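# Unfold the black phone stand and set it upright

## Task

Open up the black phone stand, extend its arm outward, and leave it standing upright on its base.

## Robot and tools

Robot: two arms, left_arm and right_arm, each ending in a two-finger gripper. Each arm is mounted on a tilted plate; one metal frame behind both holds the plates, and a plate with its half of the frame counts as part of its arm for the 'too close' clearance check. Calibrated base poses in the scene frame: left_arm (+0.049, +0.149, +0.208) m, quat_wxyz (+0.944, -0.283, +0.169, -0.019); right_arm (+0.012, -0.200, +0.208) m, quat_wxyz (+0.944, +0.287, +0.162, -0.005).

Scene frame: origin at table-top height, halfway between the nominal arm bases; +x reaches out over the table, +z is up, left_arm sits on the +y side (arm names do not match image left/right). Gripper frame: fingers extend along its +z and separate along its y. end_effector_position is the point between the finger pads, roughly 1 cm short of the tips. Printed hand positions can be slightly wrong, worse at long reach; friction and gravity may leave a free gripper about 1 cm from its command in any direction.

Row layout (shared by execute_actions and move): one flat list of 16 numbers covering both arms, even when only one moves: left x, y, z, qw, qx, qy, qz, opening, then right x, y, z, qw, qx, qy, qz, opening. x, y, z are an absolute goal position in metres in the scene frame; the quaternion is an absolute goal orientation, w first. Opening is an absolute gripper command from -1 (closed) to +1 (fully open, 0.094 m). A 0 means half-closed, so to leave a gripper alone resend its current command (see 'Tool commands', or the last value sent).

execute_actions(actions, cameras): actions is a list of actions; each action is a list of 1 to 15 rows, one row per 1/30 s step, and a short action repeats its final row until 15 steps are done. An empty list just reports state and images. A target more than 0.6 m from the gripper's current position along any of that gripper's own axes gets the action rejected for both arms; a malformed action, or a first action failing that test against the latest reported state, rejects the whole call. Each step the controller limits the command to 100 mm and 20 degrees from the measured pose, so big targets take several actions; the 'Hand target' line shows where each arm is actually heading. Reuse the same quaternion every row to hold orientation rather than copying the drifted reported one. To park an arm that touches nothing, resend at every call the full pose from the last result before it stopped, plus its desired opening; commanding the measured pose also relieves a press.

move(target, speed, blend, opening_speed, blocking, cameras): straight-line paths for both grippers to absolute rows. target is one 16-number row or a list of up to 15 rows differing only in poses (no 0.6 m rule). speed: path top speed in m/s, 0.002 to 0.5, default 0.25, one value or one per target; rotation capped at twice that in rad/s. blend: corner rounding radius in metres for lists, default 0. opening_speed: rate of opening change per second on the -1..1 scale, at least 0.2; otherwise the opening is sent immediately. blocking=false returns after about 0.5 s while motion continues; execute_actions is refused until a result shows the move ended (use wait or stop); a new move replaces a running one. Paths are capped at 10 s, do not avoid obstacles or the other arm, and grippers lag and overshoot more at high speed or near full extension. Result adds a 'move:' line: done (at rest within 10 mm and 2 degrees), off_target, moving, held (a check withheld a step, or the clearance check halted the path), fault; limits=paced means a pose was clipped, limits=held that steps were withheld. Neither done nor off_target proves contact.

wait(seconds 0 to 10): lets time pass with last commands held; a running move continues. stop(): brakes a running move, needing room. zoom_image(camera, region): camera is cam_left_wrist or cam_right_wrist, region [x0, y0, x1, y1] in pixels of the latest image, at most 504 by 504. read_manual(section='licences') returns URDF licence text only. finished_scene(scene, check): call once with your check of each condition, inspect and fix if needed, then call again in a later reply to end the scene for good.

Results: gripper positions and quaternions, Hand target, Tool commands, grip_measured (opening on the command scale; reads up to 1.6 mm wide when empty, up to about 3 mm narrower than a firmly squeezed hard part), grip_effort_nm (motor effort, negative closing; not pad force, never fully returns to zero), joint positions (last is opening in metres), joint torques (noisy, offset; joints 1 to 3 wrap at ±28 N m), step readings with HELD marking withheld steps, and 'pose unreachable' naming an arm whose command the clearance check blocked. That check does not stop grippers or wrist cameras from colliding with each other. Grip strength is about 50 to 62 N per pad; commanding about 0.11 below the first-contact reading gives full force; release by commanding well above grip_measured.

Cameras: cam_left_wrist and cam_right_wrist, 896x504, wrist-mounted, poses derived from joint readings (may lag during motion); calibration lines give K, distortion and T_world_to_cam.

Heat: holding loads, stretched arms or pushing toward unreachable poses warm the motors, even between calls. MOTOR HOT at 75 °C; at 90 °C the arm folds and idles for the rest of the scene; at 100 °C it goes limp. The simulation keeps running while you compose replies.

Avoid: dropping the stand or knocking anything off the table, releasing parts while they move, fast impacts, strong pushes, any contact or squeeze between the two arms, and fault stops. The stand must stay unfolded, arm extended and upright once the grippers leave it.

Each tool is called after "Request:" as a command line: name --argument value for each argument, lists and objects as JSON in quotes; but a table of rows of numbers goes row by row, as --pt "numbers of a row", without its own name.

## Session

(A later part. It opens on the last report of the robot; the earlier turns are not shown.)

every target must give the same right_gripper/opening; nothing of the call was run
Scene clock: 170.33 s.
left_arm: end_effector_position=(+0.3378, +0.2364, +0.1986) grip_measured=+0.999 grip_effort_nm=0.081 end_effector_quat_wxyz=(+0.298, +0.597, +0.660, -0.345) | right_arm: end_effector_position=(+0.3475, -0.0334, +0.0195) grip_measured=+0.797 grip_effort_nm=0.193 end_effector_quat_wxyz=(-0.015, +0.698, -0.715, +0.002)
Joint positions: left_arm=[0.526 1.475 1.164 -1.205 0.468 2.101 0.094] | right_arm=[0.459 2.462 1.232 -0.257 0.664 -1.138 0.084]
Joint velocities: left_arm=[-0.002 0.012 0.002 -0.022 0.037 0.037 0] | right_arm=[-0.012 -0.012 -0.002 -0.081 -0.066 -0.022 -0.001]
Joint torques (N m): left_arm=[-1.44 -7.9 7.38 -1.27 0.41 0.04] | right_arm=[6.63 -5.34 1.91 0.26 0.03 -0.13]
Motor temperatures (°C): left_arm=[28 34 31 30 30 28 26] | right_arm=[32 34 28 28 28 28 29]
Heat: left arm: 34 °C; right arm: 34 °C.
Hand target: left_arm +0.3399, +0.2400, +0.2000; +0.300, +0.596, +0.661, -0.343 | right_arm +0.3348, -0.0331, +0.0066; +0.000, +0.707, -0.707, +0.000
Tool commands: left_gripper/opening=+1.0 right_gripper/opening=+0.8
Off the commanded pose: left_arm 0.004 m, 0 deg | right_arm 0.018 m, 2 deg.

Request:
move --pt "0.34 0.24 0.2 0.3 0.596 0.661 -0.343 1 0.335 -0.033 0.13 0 -0.7071 0.7071 0 0.9" --pt "0.34 0.16 0.12 0.3536 0.6124 0.6124 -0.3536 1 0.34 -0.28 0.2 0.3536 -0.6124 0.6124 0.3536 0.9" --cameras '["cam_left_wrist", "cam_right_wrist"]' --speed 0.2

Scene clock: 177.23 s.
left_arm: end_effector_position=(+0.3430, +0.1712, +0.1199) grip_measured=+0.999 grip_effort_nm=0.081 end_effector_quat_wxyz=(+0.340, +0.610, +0.633, -0.335) | right_arm: end_effector_position=(+0.3362, -0.2891, +0.2048) grip_measured=+0.897 grip_effort_nm=0.188 end_effector_quat_wxyz=(-0.327, +0.613, -0.644, -0.320)
Joint positions: left_arm=[0.454 1.671 0.946 -0.744 0.524 2.101 0.094] | right_arm=[-0.411 1.551 1.271 -1.175 -0.464 -2.076 0.089]
Joint velocities: left_arm=[-0.007 0.022 -0.012 0.066 0.022 0.037 -0.001] | right_arm=[0.002 -0.002 0.007 0.066 0.007 0.007 0.001]
Joint torques (N m): left_arm=[-4.37 -5.82 3.11 -0.94 0.66 0.05] | right_arm=[2.59 -5.52 4.14 -0.95 -0.79 -0.16]
Motor temperatures (°C): left_arm=[28 34 31 30 30 28 26] | right_arm=[32 34 28 28 28 28 29]
Heat: left arm: 34 °C; right arm: 34 °C.
Hand target: left_arm +0.3402, +0.1593, +0.1201; +0.348, +0.608, +0.621, -0.350 | right_arm +0.3360, -0.2827, +0.2025; -0.332, +0.607, -0.636, -0.341
Off the commanded pose: left_arm 0.012 m, 4 deg | right_arm 0.011 m, 6 deg.
joint sent to its limit (left arm) — joint 6 (wrist roll), upper limit. The joint targets still meet the commanded pose.
joint sent to its limit (right arm) — joint 6 (wrist roll), lower limit. The joint targets are off in position and orientation.
move: off_target (left_arm, right_arm)
camera_calibration:
cam_left_wrist: T_world_to_cam=[[-0.998283, -0.0558096, 0.0177696, 0.348338], [-0.0567777, 0.847634, -0.527535, -0.020832], [0.0143794, -0.527638, -0.849347, 0.27348], [0, 0, 0, 1]] pos_world=[0.342625, 0.181397, 0.2151]
cam_right_wrist: T_world_to_cam=[[0.999115, -0.0420349, -0.00133273, -0.348047], [-0.0369983, -0.863452, -0.503073, -0.0969294], [0.0199959, 0.502677, -0.864243, 0.405737], [0, 0, 0, 1]] pos_world=[0.33604, -0.302279, 0.301429]

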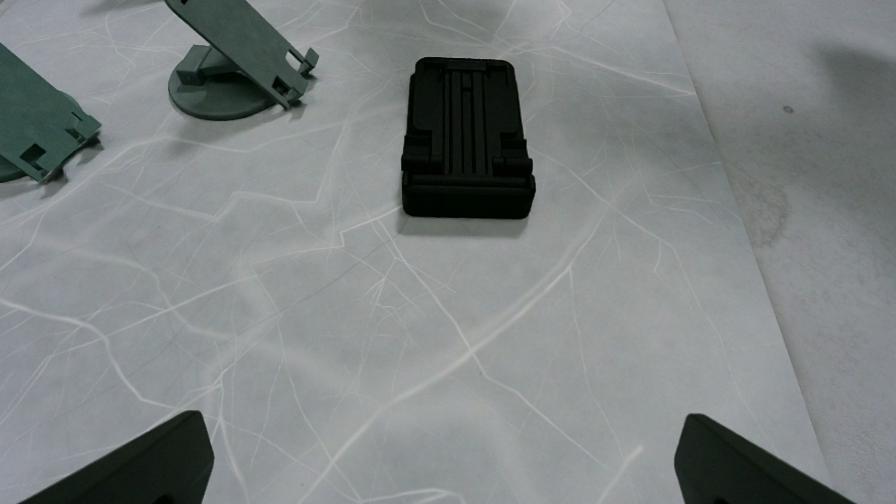

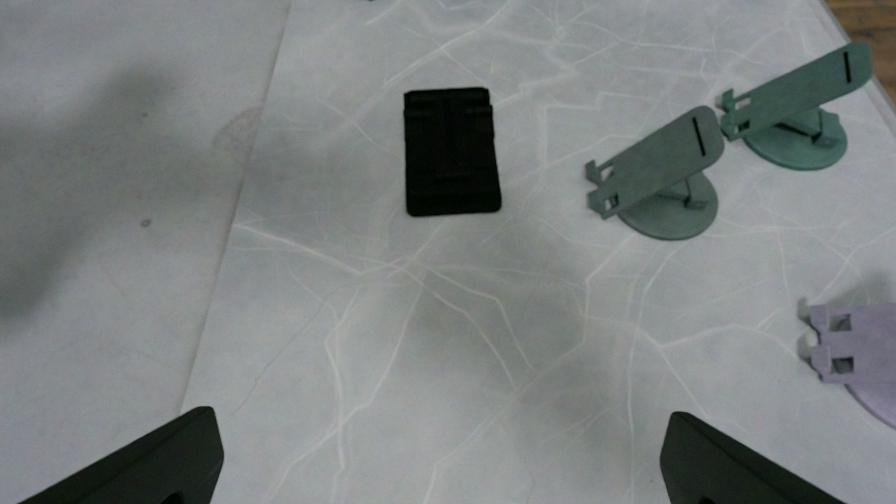

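Request:
move --pt "0.342 0.08 0.04 0.3536 0.6124 0.6124 -0.3536 1 0.336 -0.28 0.2 -0.332 0.607 -0.636 -0.341 0.9" --pt "0.342 0.035 0.02 0.3536 0.6124 0.6124 -0.3536 1 0.336 -0.28 0.2 -0.332 0.607 -0.636 -0.341 0.9" --cameras '["cam_left_wrist", "cam_right_wrist"]' --speed 0.1

Scene clock: 182.07 s.
left_arm: end_effector_position=(+0.3504, +0.0451, +0.0194) grip_measured=+0.999 grip_effort_nm=0.081 end_effector_quat_wxyz=(+0.358, +0.611, +0.620, -0.338) | right_arm: end_effector_position=(+0.3360, -0.2889, +0.2050) grip_measured=+0.897 grip_effort_nm=0.188 end_effector_quat_wxyz=(-0.327, +0.613, -0.644, -0.321)
Joint positions: left_arm=[0.242 2.179 0.891 -0.068 0.525 1.89 0.094] | right_arm=[-0.411 1.551 1.271 -1.176 -0.465 -2.076 0.089]
Joint velocities: left_arm=[-0.007 0.002 0.007 0.037 0.037 0.022 0] | right_arm=[-0.002 -0.002 -0.002 0.007 -0.081 0.051 -0.001]
Joint torques (N m): left_arm=[-6.38 -5.75 0.64 -0.56 0.59 -0.08] | right_arm=[3.14 -5.44 3.34 -0.7 -0.74 -0.1]
Motor temperatures (°C): left_arm=[28 34 31 30 30 28 26] | right_arm=[31 34 28 28 28 28 29]
Heat: left arm: 34 °C; right arm: 34 °C.
Hand target: left_arm +0.3425, +0.0342, +0.0200; +0.356, +0.611, +0.613, -0.352 | right_arm +0.3360, -0.2802, +0.2002; -0.332, +0.607, -0.637, -0.341
Off the commanded pose: left_arm 0.013 m, 2 deg | right_arm 0.010 m, 3 deg.
move: off_target (left_arm, right_arm)
camera_calibration:
cam_left_wrist: T_world_to_cam=[[-0.99881, -0.0480438, -0.00839483, 0.350801], [-0.0352488, 0.830058, -0.556563, 0.0272432], [0.0337076, -0.555604, -0.830763, 0.115623], [0, 0, 0, 1]] pos_world=[0.347446, 0.058481, 0.114163]
cam_right_wrist: T_world_to_cam=[[0.999129, -0.041695, -0.00174337, -0.347707], [-0.0368882, -0.862868, -0.504081, -0.0963657], [0.0195134, 0.503707, -0.863654, 0.406179], [0, 0, 0, 1]] pos_world=[0.335924, -0.302244, 0.301616]

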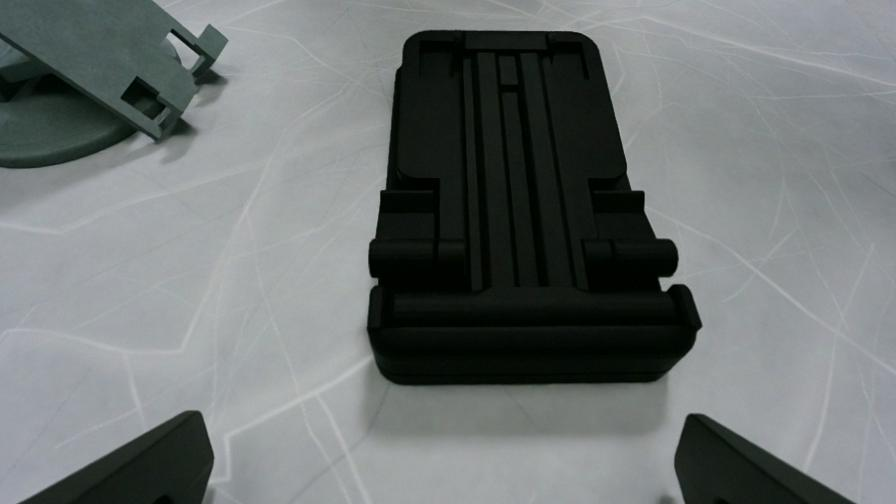

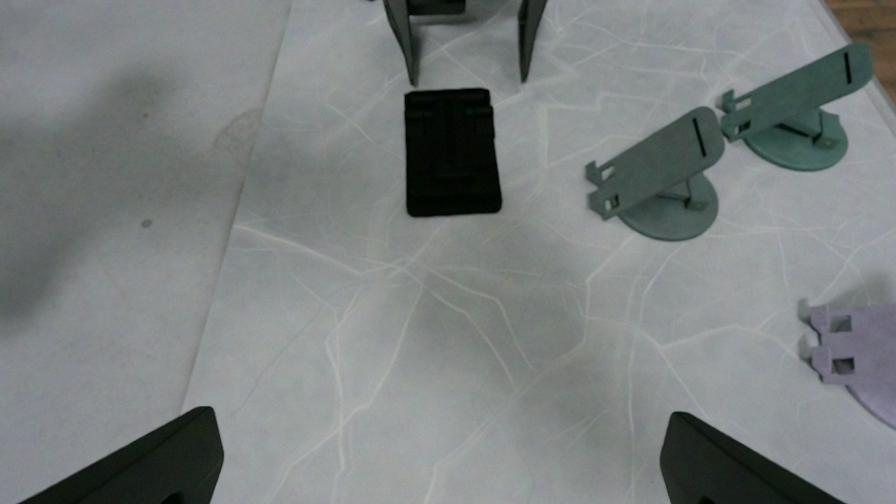

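Request:
move --pt "0.327 0.035 0.02 0.3536 0.6124 0.6124 -0.3536 1 0.336 -0.28 0.2 -0.332 0.607 -0.636 -0.341 0.9" --cameras '["cam_left_wrist", "cam_right_wrist"]' --speed 0.1

Scene clock: 192.10 s.
left_arm: end_effector_position=(+0.3326, +0.0399, +0.0208) grip_measured=+0.999 grip_effort_nm=0.081 end_effector_quat_wxyz=(+0.353, +0.613, +0.617, -0.346) | right_arm: end_effector_position=(+0.3360, -0.2889, +0.2050) grip_measured=+0.897 grip_effort_nm=0.193 end_effector_quat_wxyz=(-0.327, +0.613, -0.644, -0.321)
Joint positions: left_arm=[0.242 2.179 0.837 -0.036 0.525 1.898 0.094] | right_arm=[-0.411 1.551 1.271 -1.176 -0.465 -2.076 0.089]
Joint velocities: left_arm=[0.007 0.022 -0.002 -0.037 -0.007 0.022 0] | right_arm=[0.007 -0.012 0.002 -0.051 0.022 -0.066 -0.001]
Joint torques (N m): left_arm=[-4.66 -5.98 0.16 -0.63 0.58 0.03] | right_arm=[3.28 -5.59 3.44 -0.71 -0.78 -0.06]
Motor temperatures (°C): left_arm=[29 34 30 30 30 28 26] | right_arm=[31 33 28 28 29 28 28]
Heat: left arm: 34 °C; right arm: 33 °C.
Hand target: left_arm +0.3268, +0.0350, +0.0199; +0.354, +0.612, +0.612, -0.354 | right_arm +0.3360, -0.2803, +0.2001; -0.332, +0.607, -0.637, -0.341
Off the commanded pose: left_arm 0.007 m, 1 deg | right_arm 0.010 m, 3 deg.
move: off_target (right_arm)
camera_calibration:
cam_left_wrist: T_world_to_cam=[[-0.99942, -0.0338159, 0.00402662, 0.332201], [-0.0302452, 0.82705, -0.561314, 0.0302682], [0.0156511, -0.56111, -0.827593, 0.120622], [0, 0, 0, 1]] pos_world=[0.331036, 0.0538825, 0.115478]
cam_right_wrist: T_world_to_cam=[[0.999129, -0.041695, -0.00174337, -0.347707], [-0.0368882, -0.862868, -0.504081, -0.0963657], [0.0195134, 0.503707, -0.863654, 0.406179], [0, 0, 0, 1]] pos_world=[0.335924, -0.302244, 0.301616]

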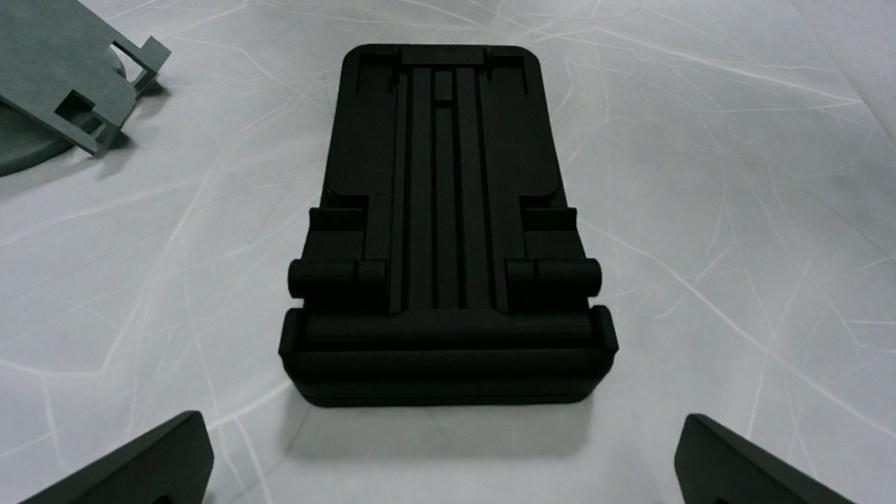

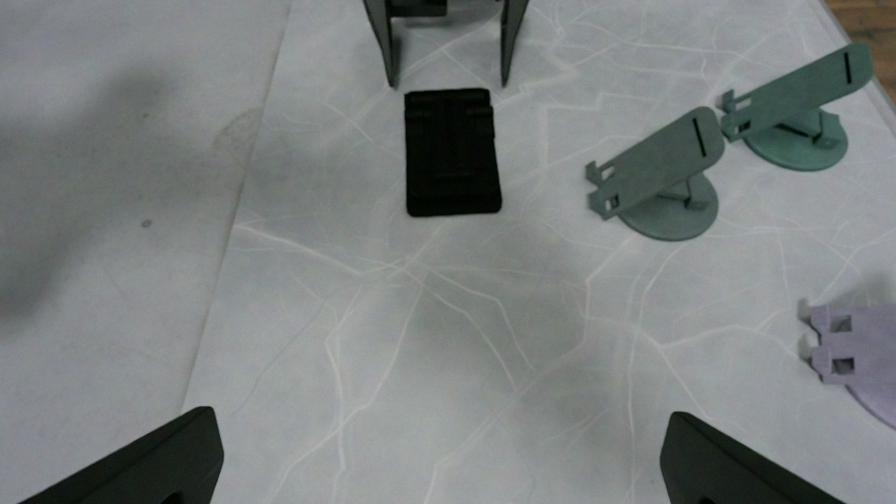

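Request:
move --pt "0.327 0.012 0.017 0.3536 0.6124 0.6124 -0.3536 1 0.336 -0.28 0.2 -0.332 0.607 -0.636 -0.341 0.9" --cameras '["cam_left_wrist", "cam_right_wrist"]' --speed 0.05

Scene clock: 202.50 s.
left_arm: end_effector_position=(+0.3368, +0.0231, +0.0167) grip_measured=+0.999 grip_effort_nm=0.081 end_effector_quat_wxyz=(+0.358, +0.611, +0.620, -0.338) | right_arm: end_effector_position=(+0.3360, -0.2889, +0.2050) grip_measured=+0.897 grip_effort_nm=0.183 end_effector_quat_wxyz=(-0.327, +0.613, -0.644, -0.321)
Joint positions: left_arm=[0.197 2.223 0.831 0.06 0.516 1.84 0.094] | right_arm=[-0.411 1.551 1.271 -1.176 -0.465 -2.076 0.089]
Joint velocities: left_arm=[0.017 -0.007 0.017 0.066 -0.022 -0.022 -0.001] | right_arm=[-0.002 0.017 -0.002 0.022 -0.022 0.037 0]
Joint torques (N m): left_arm=[-6.49 -5.24 0.01 -0.48 0.58 -0.1] | right_arm=[3.43 -5.24 3.48 -0.77 -0.76 -0.08]
Motor temperatures (°C): left_arm=[29 34 30 30 30 28 26] | right_arm=[31 33 28 28 29 28 28]
Heat: left arm: 34 °C; right arm: 33 °C.
Hand target: left_arm +0.3269, +0.0122, +0.0174; +0.354, +0.612, +0.612, -0.353 | right_arm +0.3360, -0.2803, +0.2001; -0.332, +0.607, -0.637, -0.341
Off the commanded pose: left_arm 0.015 m, 2 deg | right_arm 0.010 m, 3 deg.
move: off_target (left_arm, right_arm)
camera_calibration:
cam_left_wrist: T_world_to_cam=[[-0.998806, -0.0481345, -0.00828916, 0.336215], [-0.0353242, 0.829082, -0.55801, 0.043647], [0.0337319, -0.557051, -0.829793, 0.101593], [0, 0, 0, 1]] pos_world=[0.333929, 0.0365891, 0.111444]
cam_right_wrist: T_world_to_cam=[[0.999129, -0.041695, -0.00174337, -0.347707], [-0.0368882, -0.862868, -0.504081, -0.0963657], [0.0195134, 0.503707, -0.863654, 0.406179], [0, 0, 0, 1]] pos_world=[0.335924, -0.302244, 0.301616]

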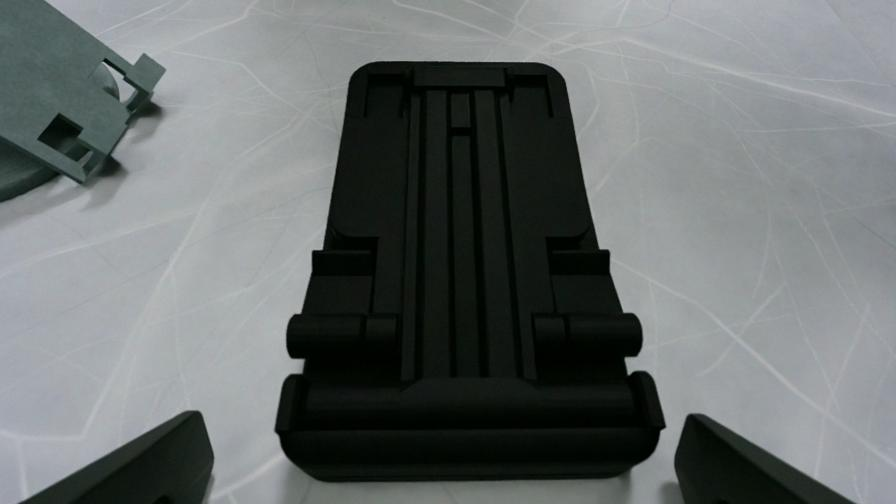

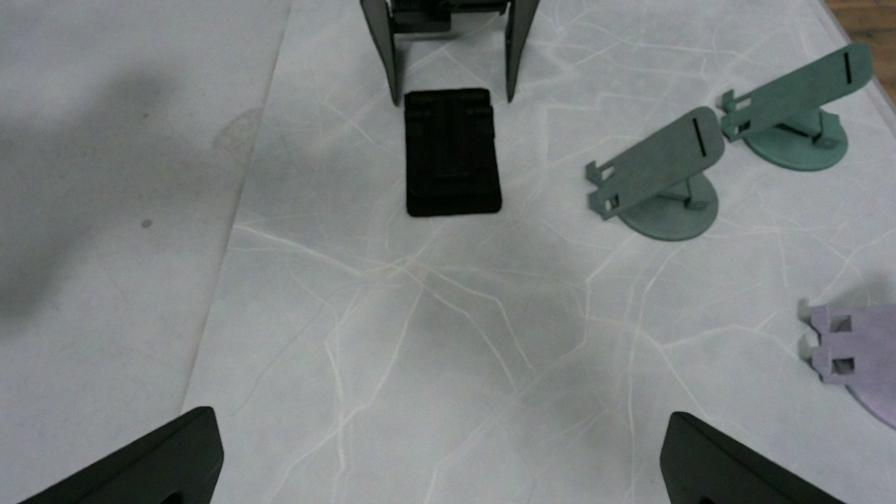

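Request:
move --pt "0.321 0.003 0.018 0.3536 0.6124 0.6124 -0.3536 1 0.336 -0.28 0.2 -0.332 0.607 -0.636 -0.341 0.9" --cameras '["cam_left_wrist", "cam_right_wrist"]' --speed 0.05

Scene clock: 205.80 s.
left_arm: end_effector_position=(+0.3313, +0.0144, +0.0171) grip_measured=+0.999 grip_effort_nm=0.085 end_effector_quat_wxyz=(+0.358, +0.610, +0.620, -0.338) | right_arm: end_effector_position=(+0.3360, -0.2889, +0.2050) grip_measured=+0.897 grip_effort_nm=0.188 end_effector_quat_wxyz=(-0.327, +0.613, -0.644, -0.321)
Joint positions: left_arm=[0.176 2.237 0.805 0.114 0.511 1.815 0.094] | right_arm=[-0.411 1.551 1.271 -1.176 -0.465 -2.076 0.089]
Joint velocities: left_arm=[0.007 0.007 0.002 -0.007 0.007 0.007 0] | right_arm=[-0.002 -0.007 0.012 -0.007 -0.022 -0.051 0.001]
Joint torques (N m): left_arm=[-6.74 -5.16 -0.2 -0.39 0.57 -0.06] | right_arm=[3.08 -5.52 3.33 -0.69 -0.77 -0.05]
Motor temperatures (°C): left_arm=[29 34 30 30 30 28 26] | right_arm=[30 33 28 29 29 28 28]
Heat: left arm: 34 °C; right arm: 33 °C.
Hand target: left_arm +0.3207, +0.0034, +0.0182; +0.354, +0.612, +0.612, -0.354 | right_arm +0.3360, -0.2803, +0.2001; -0.332, +0.607, -0.637, -0.341
Off the commanded pose: left_arm 0.015 m, 2 deg | right_arm 0.010 m, 3 deg.
move: off_target (left_arm, right_arm)
camera_calibration:
cam_left_wrist: T_world_to_cam=[[-0.998743, -0.0495419, -0.007662, 0.330284], [-0.0368571, 0.829266, -0.557637, 0.0512823], [0.0339802, -0.556653, -0.83005, 0.097161], [0, 0, 0, 1]] pos_world=[0.328457, 0.0279212, 0.111776]
cam_right_wrist: T_world_to_cam=[[0.999129, -0.041695, -0.00174337, -0.347707], [-0.0368882, -0.862868, -0.504081, -0.0963657], [0.0195134, 0.503707, -0.863654, 0.406179], [0, 0, 0, 1]] pos_world=[0.335924, -0.302244, 0.301616]

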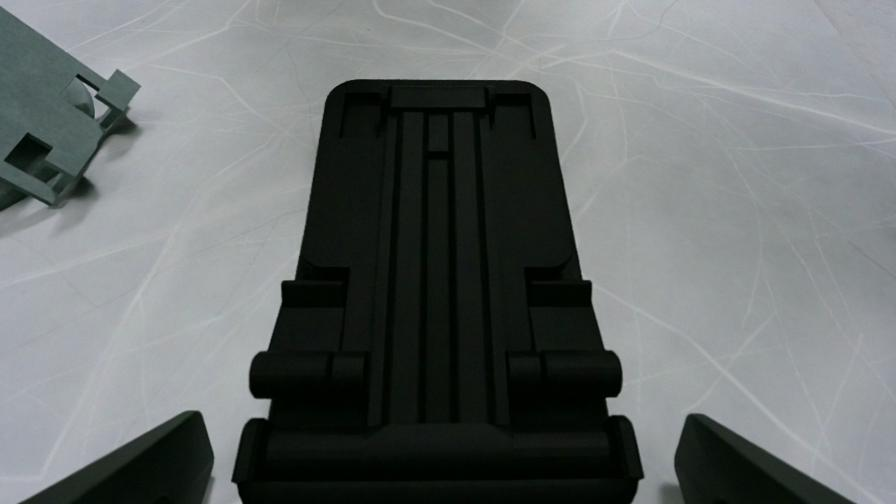

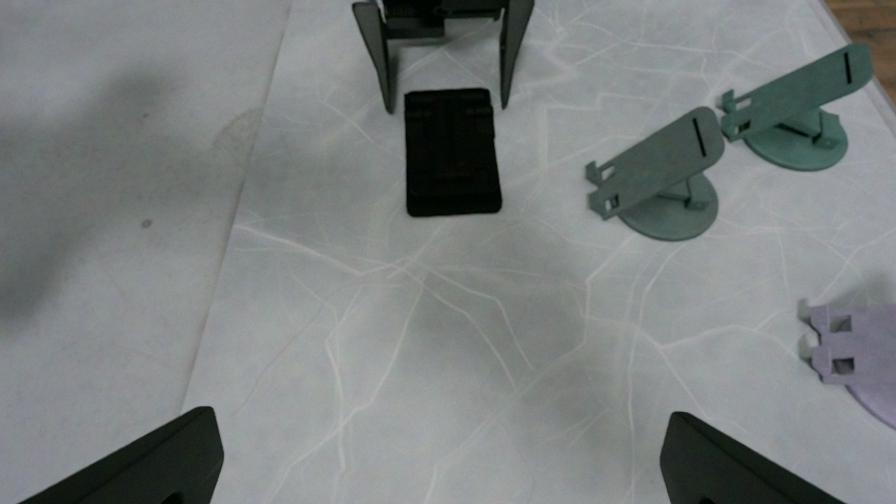

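Request:
move --pt "0.323 0.003 0.018 0.3536 0.6124 0.6124 -0.3536 0.35 0.336 -0.28 0.2 -0.332 0.607 -0.636 -0.341 0.9" --cameras '["cam_left_wrist", "cam_right_wrist"]' --speed 0.05 --opening_speed 0.4

Scene clock: 210.57 s.
left_arm: end_effector_position=(+0.3316, +0.0146, +0.0169) grip_measured=+0.473 grip_effort_nm=-1.009 end_effector_quat_wxyz=(+0.358, +0.610, +0.621, -0.338) | right_arm: end_effector_position=(+0.3360, -0.2889, +0.2050) grip_measured=+0.897 grip_effort_nm=0.183 end_effector_quat_wxyz=(-0.327, +0.613, -0.644, -0.321)
Joint positions: left_arm=[0.176 2.237 0.805 0.115 0.51 1.813 0.069] | right_arm=[-0.411 1.551 1.271 -1.176 -0.465 -2.076 0.089]
Joint velocities: left_arm=[-0.007 -0.012 0.007 0.022 0.022 -0.037 -0.001] | right_arm=[-0.007 0.007 -0.007 0.051 -0.022 -0.037 0]
Joint torques (N m): left_arm=[-6.91 -5.18 0.51 -0.48 0.57 -0.11] | right_arm=[3.26 -5.44 3.49 -0.73 -0.74 -0.12]
Motor temperatures (°C): left_arm=[29 34 30 30 30 28 26] | right_arm=[30 33 28 29 29 28 28]
Heat: left arm: 34 °C; right arm: 33 °C.
Hand target: left_arm +0.3228, +0.0034, +0.0182; +0.354, +0.612, +0.612, -0.353 | right_arm +0.3360, -0.2803, +0.2001; -0.332, +0.607, -0.637, -0.341
Off the commanded pose: left_arm 0.014 m, 2 deg | right_arm 0.010 m, 3 deg.
move: off_target (left_arm, right_arm)
camera_calibration:
cam_left_wrist: T_world_to_cam=[[-0.998667, -0.0510993, -0.00726222, 0.330581], [-0.0384088, 0.829777, -0.556772, 0.0515878], [0.0344767, -0.555751, -0.830634, 0.0969001], [0, 0, 0, 1]] pos_world=[0.328781, 0.0279385, 0.111612]
cam_right_wrist: T_world_to_cam=[[0.999129, -0.041695, -0.00174337, -0.347707], [-0.0368882, -0.862868, -0.504081, -0.0963657], [0.0195134, 0.503707, -0.863654, 0.406179], [0, 0, 0, 1]] pos_world=[0.335924, -0.302244, 0.301616]

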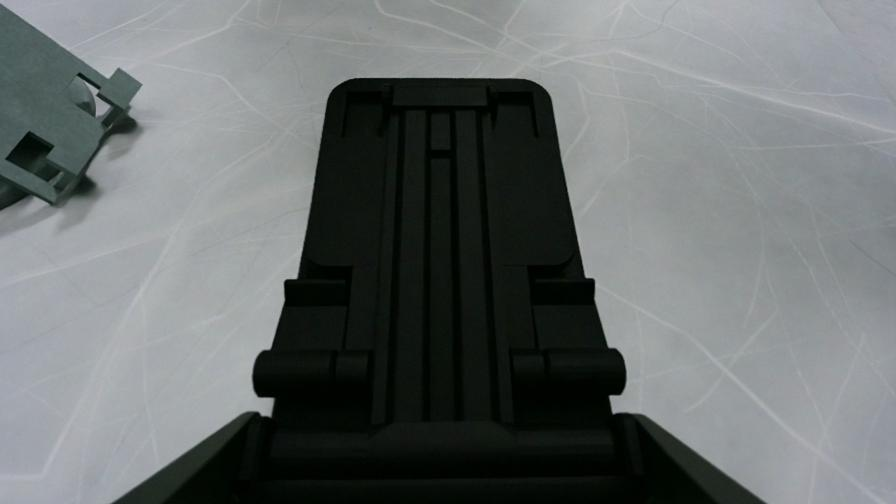

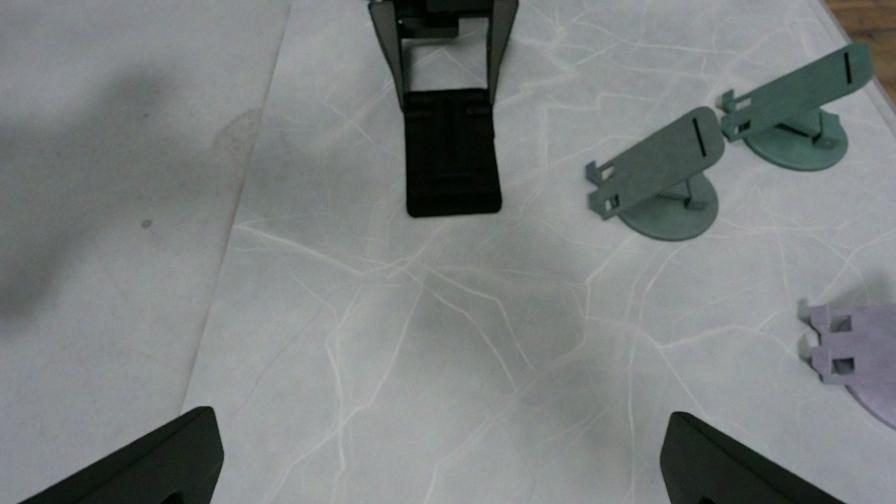

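Request:
move --pt "0.325 0.02 0.17 0.358 0.61 0.621 -0.338 0.35 0.336 -0.28 0.22 0.4056 -0.5795 0.5795 0.4056 0.9" --cameras '["cam_left_wrist", "cam_right_wrist"]' --speed 0.1

Request:
zoom_image --camera "cam_right_wrist" --region '[350, 50, 550, 250]'

Scene clock: 219.27 s.
left_arm: end_effector_position=(+0.3310, +0.0248, +0.1619) grip_measured=+0.473 grip_effort_nm=-1.013 end_effector_quat_wxyz=(+0.353, +0.607, +0.632, -0.327) | right_arm: end_effector_position=(+0.3355, -0.2835, +0.2232) grip_measured=+0.897 grip_effort_nm=0.183 end_effector_quat_wxyz=(-0.358, +0.569, -0.641, -0.371)
Joint positions: left_arm=[-0.092 1.611 0.606 -0.165 0.4 1.508 0.069] | right_arm=[-0.437 1.577 1.306 -1.272 -0.582 -2.077 0.089]
Joint velocities: left_arm=[0.002 -0.002 -0.022 -0.007 -0.007 -0.081 -0.001] | right_arm=[-0.002 -0.002 -0.002 -0.081 -0.037 -0.022 0]
Joint torques (N m): left_arm=[-5.71 -6.89 3.69 -0.14 0.73 -0.11] | right_arm=[2.43 -5.38 4.23 -1.02 -0.79 -0.16]
Motor temperatures (°C): left_arm=[30 35 30 30 30 28 26] | right_arm=[30 33 28 29 29 28 28]
Heat: left arm: 35 °C; right arm: 33 °C.
Hand target: left_arm +0.3263, +0.0198, +0.1716; +0.360, +0.608, +0.622, -0.338 | right_arm +0.3364, -0.2798, +0.2200; +0.363, -0.559, +0.636, +0.389
Off the commanded pose: left_arm 0.011 m, 2 deg | right_arm 0.005 m, 10 deg.
joint sent to its limit (right arm) — joint 6 (wrist roll), lower limit. The joint targets are off in orientation, not in position.
move: off_target (left_arm, right_arm)
camera_calibration:
cam_left_wrist: T_world_to_cam=[[-0.997364, -0.0722499, -0.00666176, 0.331469], [-0.0574135, 0.842015, -0.53639, 0.126505], [0.0443635, -0.534594, -0.843944, 0.221361], [0, 0, 0, 1]] pos_world=[0.328038, 0.0357676, 0.25688]
cam_right_wrist: T_world_to_cam=[[0.995355, -0.0778448, -0.0566439, -0.343679], [-0.0962262, -0.78626, -0.610357, -0.0172261], [0.00297619, 0.612972, -0.790099, 0.439274], [0, 0, 0, 1]] pos_world=[0.339118, -0.30956, 0.317088]

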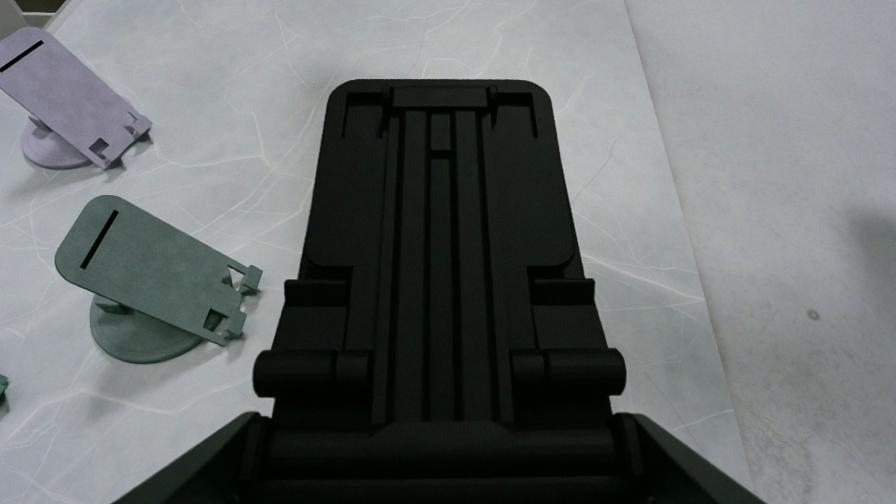

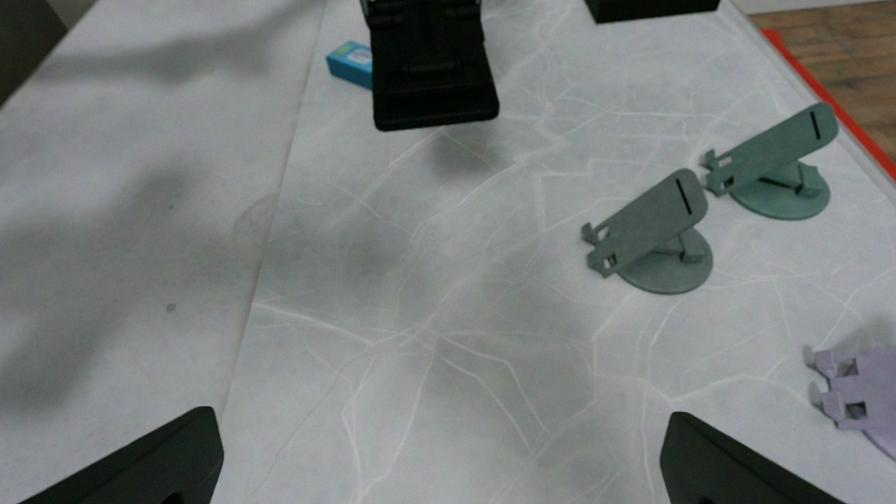

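Scaled by 2.520.

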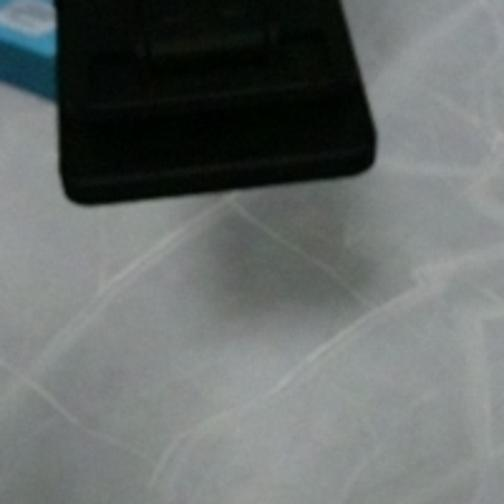

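Request:
move --pt "0.325 0.02 0.17 0.358 0.61 0.621 -0.338 0.35 0.33 -0.14 0.19 0.4056 -0.5795 0.5795 0.4056 0.9" --cameras '["cam_left_wrist", "cam_right_wrist"]' --speed 0.1

Request:
zoom_image --camera "cam_right_wrist" --region '[250, 0, 650, 400]'

Scene clock: 227.57 s.
left_arm: end_effector_position=(+0.3306, +0.0250, +0.1615) grip_measured=+0.473 grip_effort_nm=-1.013 end_effector_quat_wxyz=(+0.352, +0.608, +0.632, -0.327) | right_arm: end_effector_position=(+0.3361, -0.1510, +0.1902) grip_measured=+0.897 grip_effort_nm=0.183 end_effector_quat_wxyz=(-0.404, +0.586, -0.584, -0.390)
Joint positions: left_arm=[-0.092 1.611 0.606 -0.167 0.398 1.507 0.069] | right_arm=[-0.141 1.674 0.969 -0.714 -0.646 -1.87 0.089]
Joint velocities: left_arm=[-0.002 -0.007 0.012 -0.007 0.037 0.037 -0.001] | right_arm=[-0.017 -0.012 -0.012 0.022 -0.066 -0.066 0]
Joint torques (N m): left_arm=[-5.42 -6.54 3.58 -0.09 0.76 -0.02] | right_arm=[5.08 -4.68 1.89 -0.28 -0.93 0.13]
Motor temperatures (°C): left_arm=[29 35 30 30 30 28 27] | right_arm=[30 33 28 29 29 28 28]
Heat: left arm: 35 °C; right arm: 33 °C.
Hand target: left_arm +0.3250, +0.0199, +0.1697; +0.358, +0.610, +0.621, -0.338 | right_arm +0.3326, -0.1406, +0.1895; -0.406, +0.578, -0.578, -0.408
Off the commanded pose: left_arm 0.011 m, 2 deg | right_arm 0.013 m, 2 deg.
move: off_target (left_arm, right_arm)
camera_calibration:
cam_left_wrist: T_world_to_cam=[[-0.997397, -0.0719396, -0.00489988, 0.330865], [-0.0581968, 0.843257, -0.534351, 0.126006], [0.0425729, -0.532675, -0.845248, 0.221936], [0, 0, 0, 1]] pos_world=[0.327888, 0.0357661, 0.256544]
cam_right_wrist: T_world_to_cam=[[0.999573, -0.00968479, 0.0275712, -0.34291], [0.0122026, -0.718963, -0.694941, 0.0566803], [0.026553, 0.694981, -0.718538, 0.322863], [0, 0, 0, 1]] pos_world=[0.333499, -0.186954, 0.280833]

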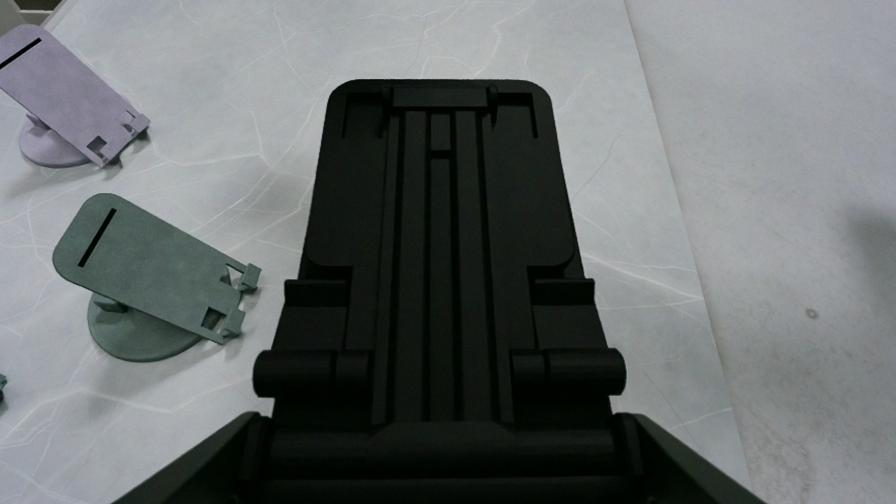

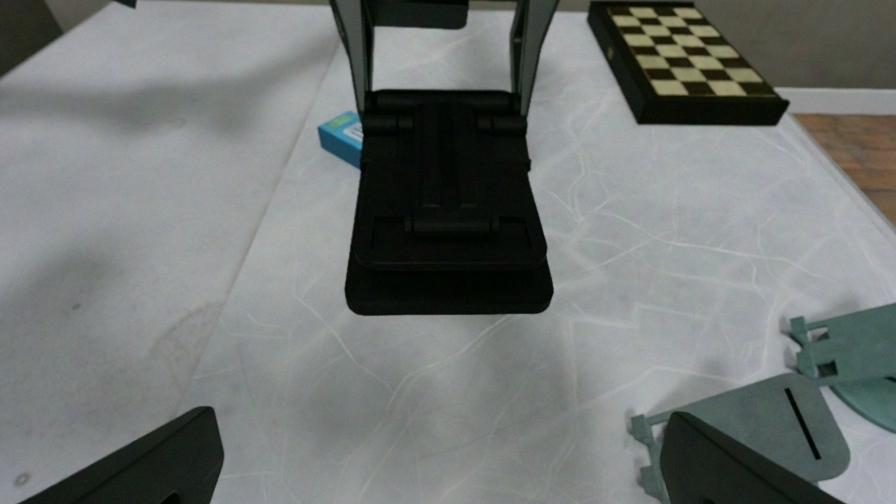

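Scaled by 1.260.

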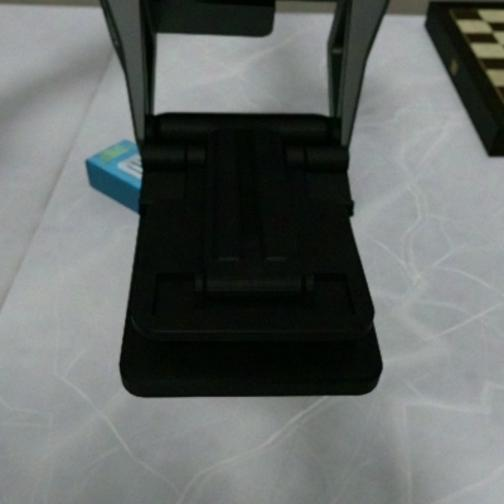

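Request:
move --pt "0.325 0.02 0.17 0.358 0.61 0.621 -0.338 0.35 0.331 -0.066 0.174 0.4056 -0.5795 0.5795 0.4056 0.9" --cameras '["cam_left_wrist", "cam_right_wrist"]' --speed 0.08

Scene clock: 233.07 s.
left_arm: end_effector_position=(+0.3305, +0.0250, +0.1615) grip_measured=+0.473 grip_effort_nm=-1.018 end_effector_quat_wxyz=(+0.352, +0.608, +0.632, -0.327) | right_arm: end_effector_position=(+0.3403, -0.0750, +0.1783) grip_measured=+0.897 grip_effort_nm=0.188 end_effector_quat_wxyz=(-0.415, +0.579, -0.581, -0.394)
Joint positions: left_arm=[-0.092 1.611 0.606 -0.167 0.398 1.507 0.069] | right_arm=[0.047 1.802 0.864 -0.335 -0.631 -1.637 0.089]
Joint velocities: left_arm=[-0.002 0.007 0.007 0.022 0.066 0.022 0] | right_arm=[0.007 0.017 -0.007 -0.051 -0.051 0.007 -0.001]
Joint torques (N m): left_arm=[-5.37 -6.56 3.59 -0.12 0.73 -0.01] | right_arm=[6.09 -4.48 1.66 0.12 -0.66 0.07]
Motor temperatures (°C): left_arm=[29 35 30 30 31 28 27] | right_arm=[31 33 28 28 29 28 28]
Heat: left arm: 35 °C; right arm: 33 °C.
Hand target: left_arm +0.3251, +0.0199, +0.1697; +0.358, +0.610, +0.621, -0.338 | right_arm +0.3323, -0.0661, +0.1741; -0.406, +0.579, -0.578, -0.407
Off the commanded pose: left_arm 0.011 m, 2 deg | right_arm 0.014 m, 2 deg.
move: off_target (left_arm, right_arm)
camera_calibration:
cam_left_wrist: T_world_to_cam=[[-0.997414, -0.0717241, -0.00458715, 0.330725], [-0.0581826, 0.843275, -0.534324, 0.125989], [0.0421922, -0.532676, -0.845267, 0.222063], [0, 0, 0, 1]] pos_world=[0.327831, 0.0357646, 0.256539]
cam_right_wrist: T_world_to_cam=[[0.999273, -0.0206505, 0.0320465, -0.347589], [0.00839491, -0.700769, -0.713339, 0.10899], [0.037188, 0.71309, -0.700086, 0.255797], [0, 0, 0, 1]] pos_world=[0.336908, -0.113207, 0.267966]

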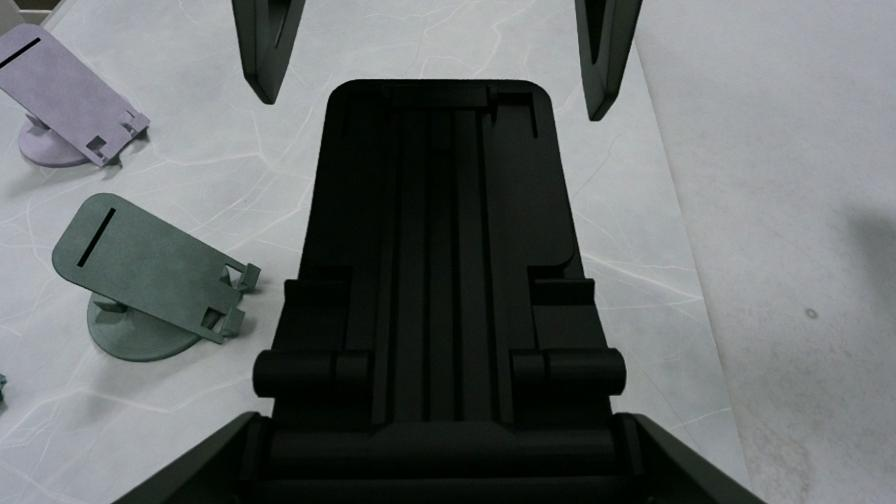

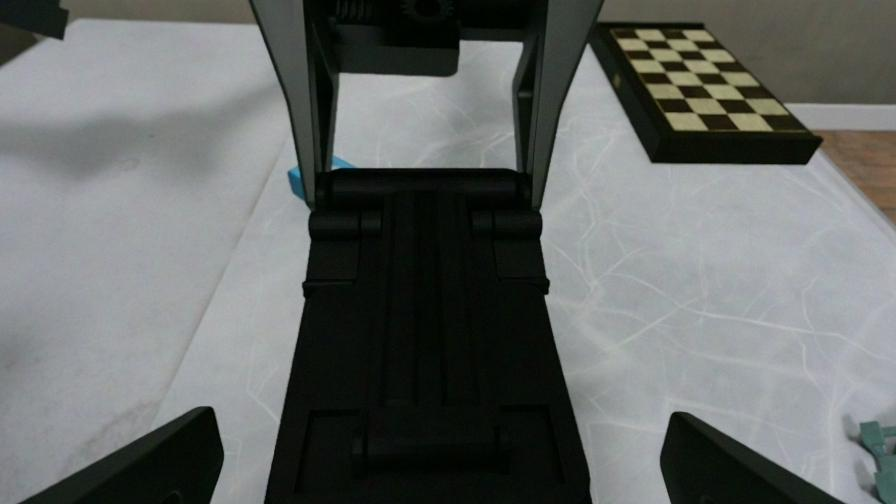

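Request:
move --pt "0.325 0.02 0.17 0.358 0.61 0.621 -0.338 0.35 0.327 -0.066 0.167 0.4056 -0.5795 0.5795 0.4056 0.9" --cameras '["cam_left_wrist"]' --speed 0.05

Request:
zoom_image --camera "cam_left_wrist" --region '[230, 0, 650, 300]'

Scene clock: 237.13 s.
left_arm: end_effector_position=(+0.3304, +0.0250, +0.1614) grip_measured=+0.473 grip_effort_nm=-1.018 end_effector_quat_wxyz=(+0.352, +0.608, +0.632, -0.327) | right_arm: end_effector_position=(+0.3347, -0.0719, +0.1741) grip_measured=+0.897 grip_effort_nm=0.178 end_effector_quat_wxyz=(-0.413, +0.579, -0.581, -0.396)
Joint positions: left_arm=[-0.092 1.611 0.606 -0.167 0.397 1.507 0.069] | right_arm=[0.047 1.81 0.841 -0.308 -0.63 -1.636 0.089]
Joint velocities: left_arm=[-0.022 0.017 -0.012 -0.007 0.051 0.007 0.001] | right_arm=[0.012 -0.002 0.002 -0.007 0.037 -0.022 0.001]
Joint torques (N m): left_arm=[-5.42 -6.42 3.64 -0.11 0.75 -0.01] | right_arm=[4.64 -4.21 1.59 0.12 -0.7 -0.09]
Motor temperatures (°C): left_arm=[29 35 30 29 31 28 27] | right_arm=[31 33 28 28 29 28 28]
Heat: left arm: 35 °C; right arm: 33 °C.
Hand target: left_arm +0.3250, +0.0200, +0.1696; +0.358, +0.610, +0.621, -0.338 | right_arm +0.3271, -0.0661, +0.1672; -0.405, +0.579, -0.579, -0.405
Off the commanded pose: left_arm 0.011 m, 2 deg | right_arm 0.012 m, 1 deg.
move: off_target (left_arm, right_arm)
camera_calibration:
cam_left_wrist: T_world_to_cam=[[-0.997429, -0.0715325, -0.0042966, 0.330595], [-0.0581926, 0.843495, -0.533976, 0.125862], [0.0418208, -0.532353, -0.845489, 0.222182], [0, 0, 0, 1]] pos_world=[0.327778, 0.0357635, 0.256481]
Images, in order (width x height): cam_left_wrist 896x504.

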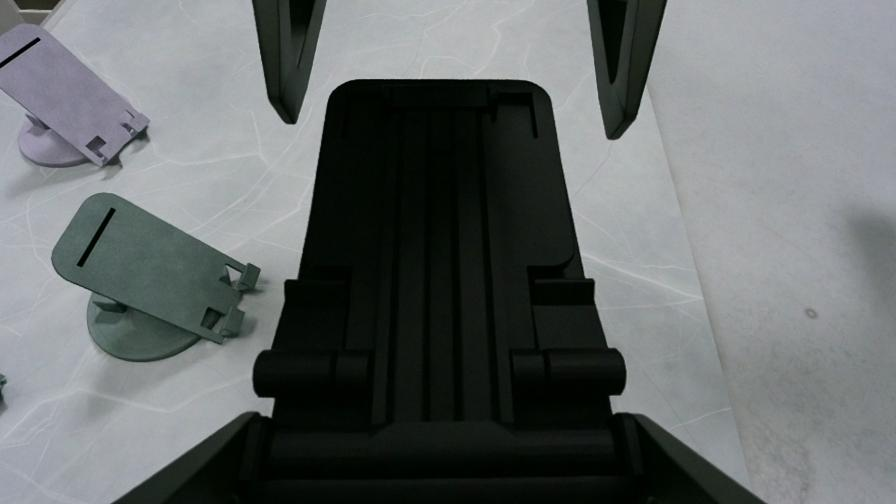

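Scaled by 1.200.

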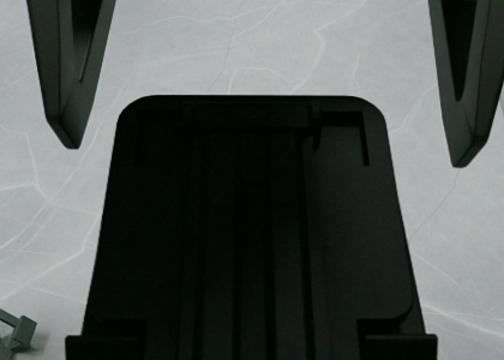

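Request:
move --pt "0.325 0.02 0.17 0.358 0.61 0.621 -0.338 0.35 0.329 -0.061 0.166 0.4056 -0.5795 0.5795 0.4056 0.2" --cameras '["cam_left_wrist","cam_right_wrist"]' --speed 0.05 --opening_speed 0.4

Request:
zoom_image --camera "cam_left_wrist" --region '[230, 0, 650, 300]'

Scene clock: 241.90 s.
left_arm: end_effector_position=(+0.3292, +0.0250, +0.1613) grip_measured=+0.473 grip_effort_nm=-1.018 end_effector_quat_wxyz=(+0.350, +0.608, +0.632, -0.329) | right_arm: end_effector_position=(+0.3364, -0.0700, +0.1700) grip_measured=+0.320 grip_effort_nm=-0.979 end_effector_quat_wxyz=(-0.415, +0.579, -0.582, -0.392)
Joint positions: left_arm=[-0.092 1.611 0.606 -0.173 0.397 1.507 0.069] | right_arm=[0.047 1.825 0.841 -0.285 -0.627 -1.636 0.062]
Joint velocities: left_arm=[-0.007 -0.002 0.012 -0.007 -0.037 -0.037 0.001] | right_arm=[0.002 -0.017 0.007 0.051 -0.007 -0.007 -0.001]
Joint torques (N m): left_arm=[-5.39 -6.52 3.63 -0.07 0.74 -0.01] | right_arm=[6.05 -4.22 1.88 0.11 -0.72 0.08]
Motor temperatures (°C): left_arm=[29 35 30 29 31 28 27] | right_arm=[31 33 28 28 29 28 28]
Heat: left arm: 35 °C; right arm: 33 °C.
Hand target: left_arm +0.3250, +0.0199, +0.1697; +0.358, +0.610, +0.621, -0.338 | right_arm +0.3291, -0.0613, +0.1662; -0.405, +0.579, -0.579, -0.405
Off the commanded pose: left_arm 0.011 m, 2 deg | right_arm 0.012 m, 2 deg.
move: off_target (left_arm, right_arm)
camera_calibration:
cam_left_wrist: T_world_to_cam=[[-0.99765, -0.0685161, 0.0000824273, 0.328637], [-0.0579906, 0.843748, -0.533598, 0.125625], [0.0364905, -0.532349, -0.845738, 0.223954], [0, 0, 0, 1]] pos_world=[0.326978, 0.035743, 0.256412]
cam_right_wrist: T_world_to_cam=[[0.999144, -0.0230355, 0.0343642, -0.343866], [0.00818295, -0.704191, -0.709964, 0.105866], [0.0405533, 0.709637, -0.703399, 0.245726], [0, 0, 0, 1]] pos_world=[0.33274, -0.107747, 0.259821]

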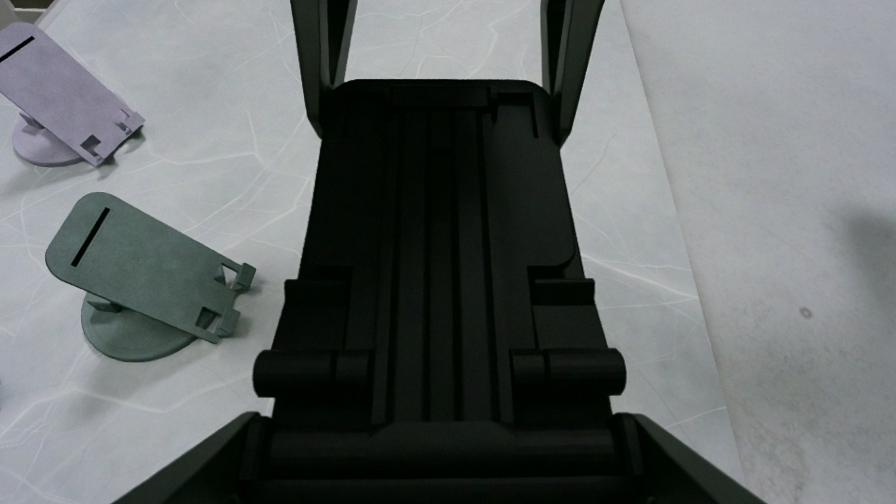

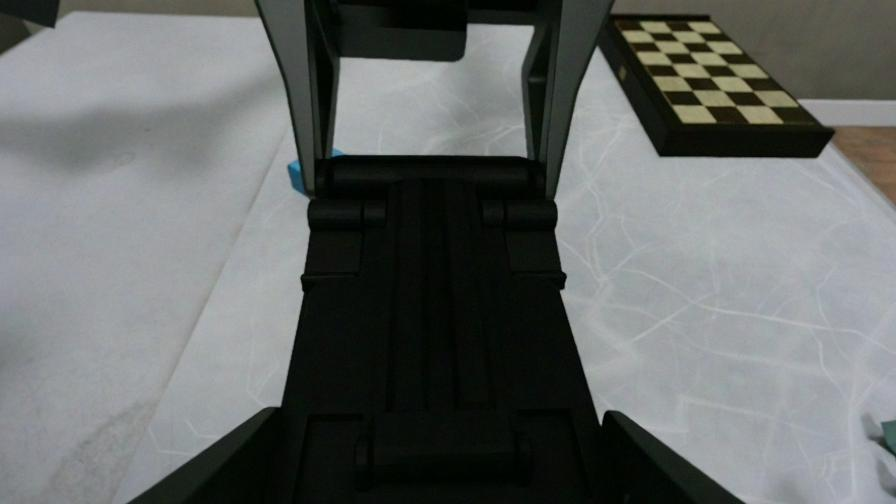

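Scaled by 1.200.

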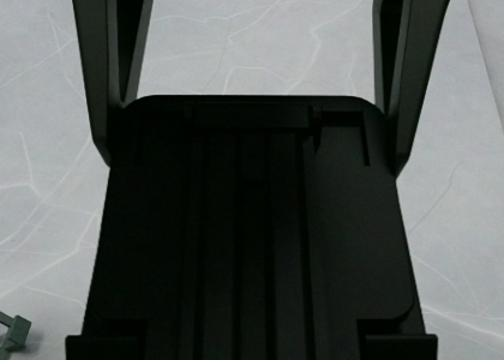

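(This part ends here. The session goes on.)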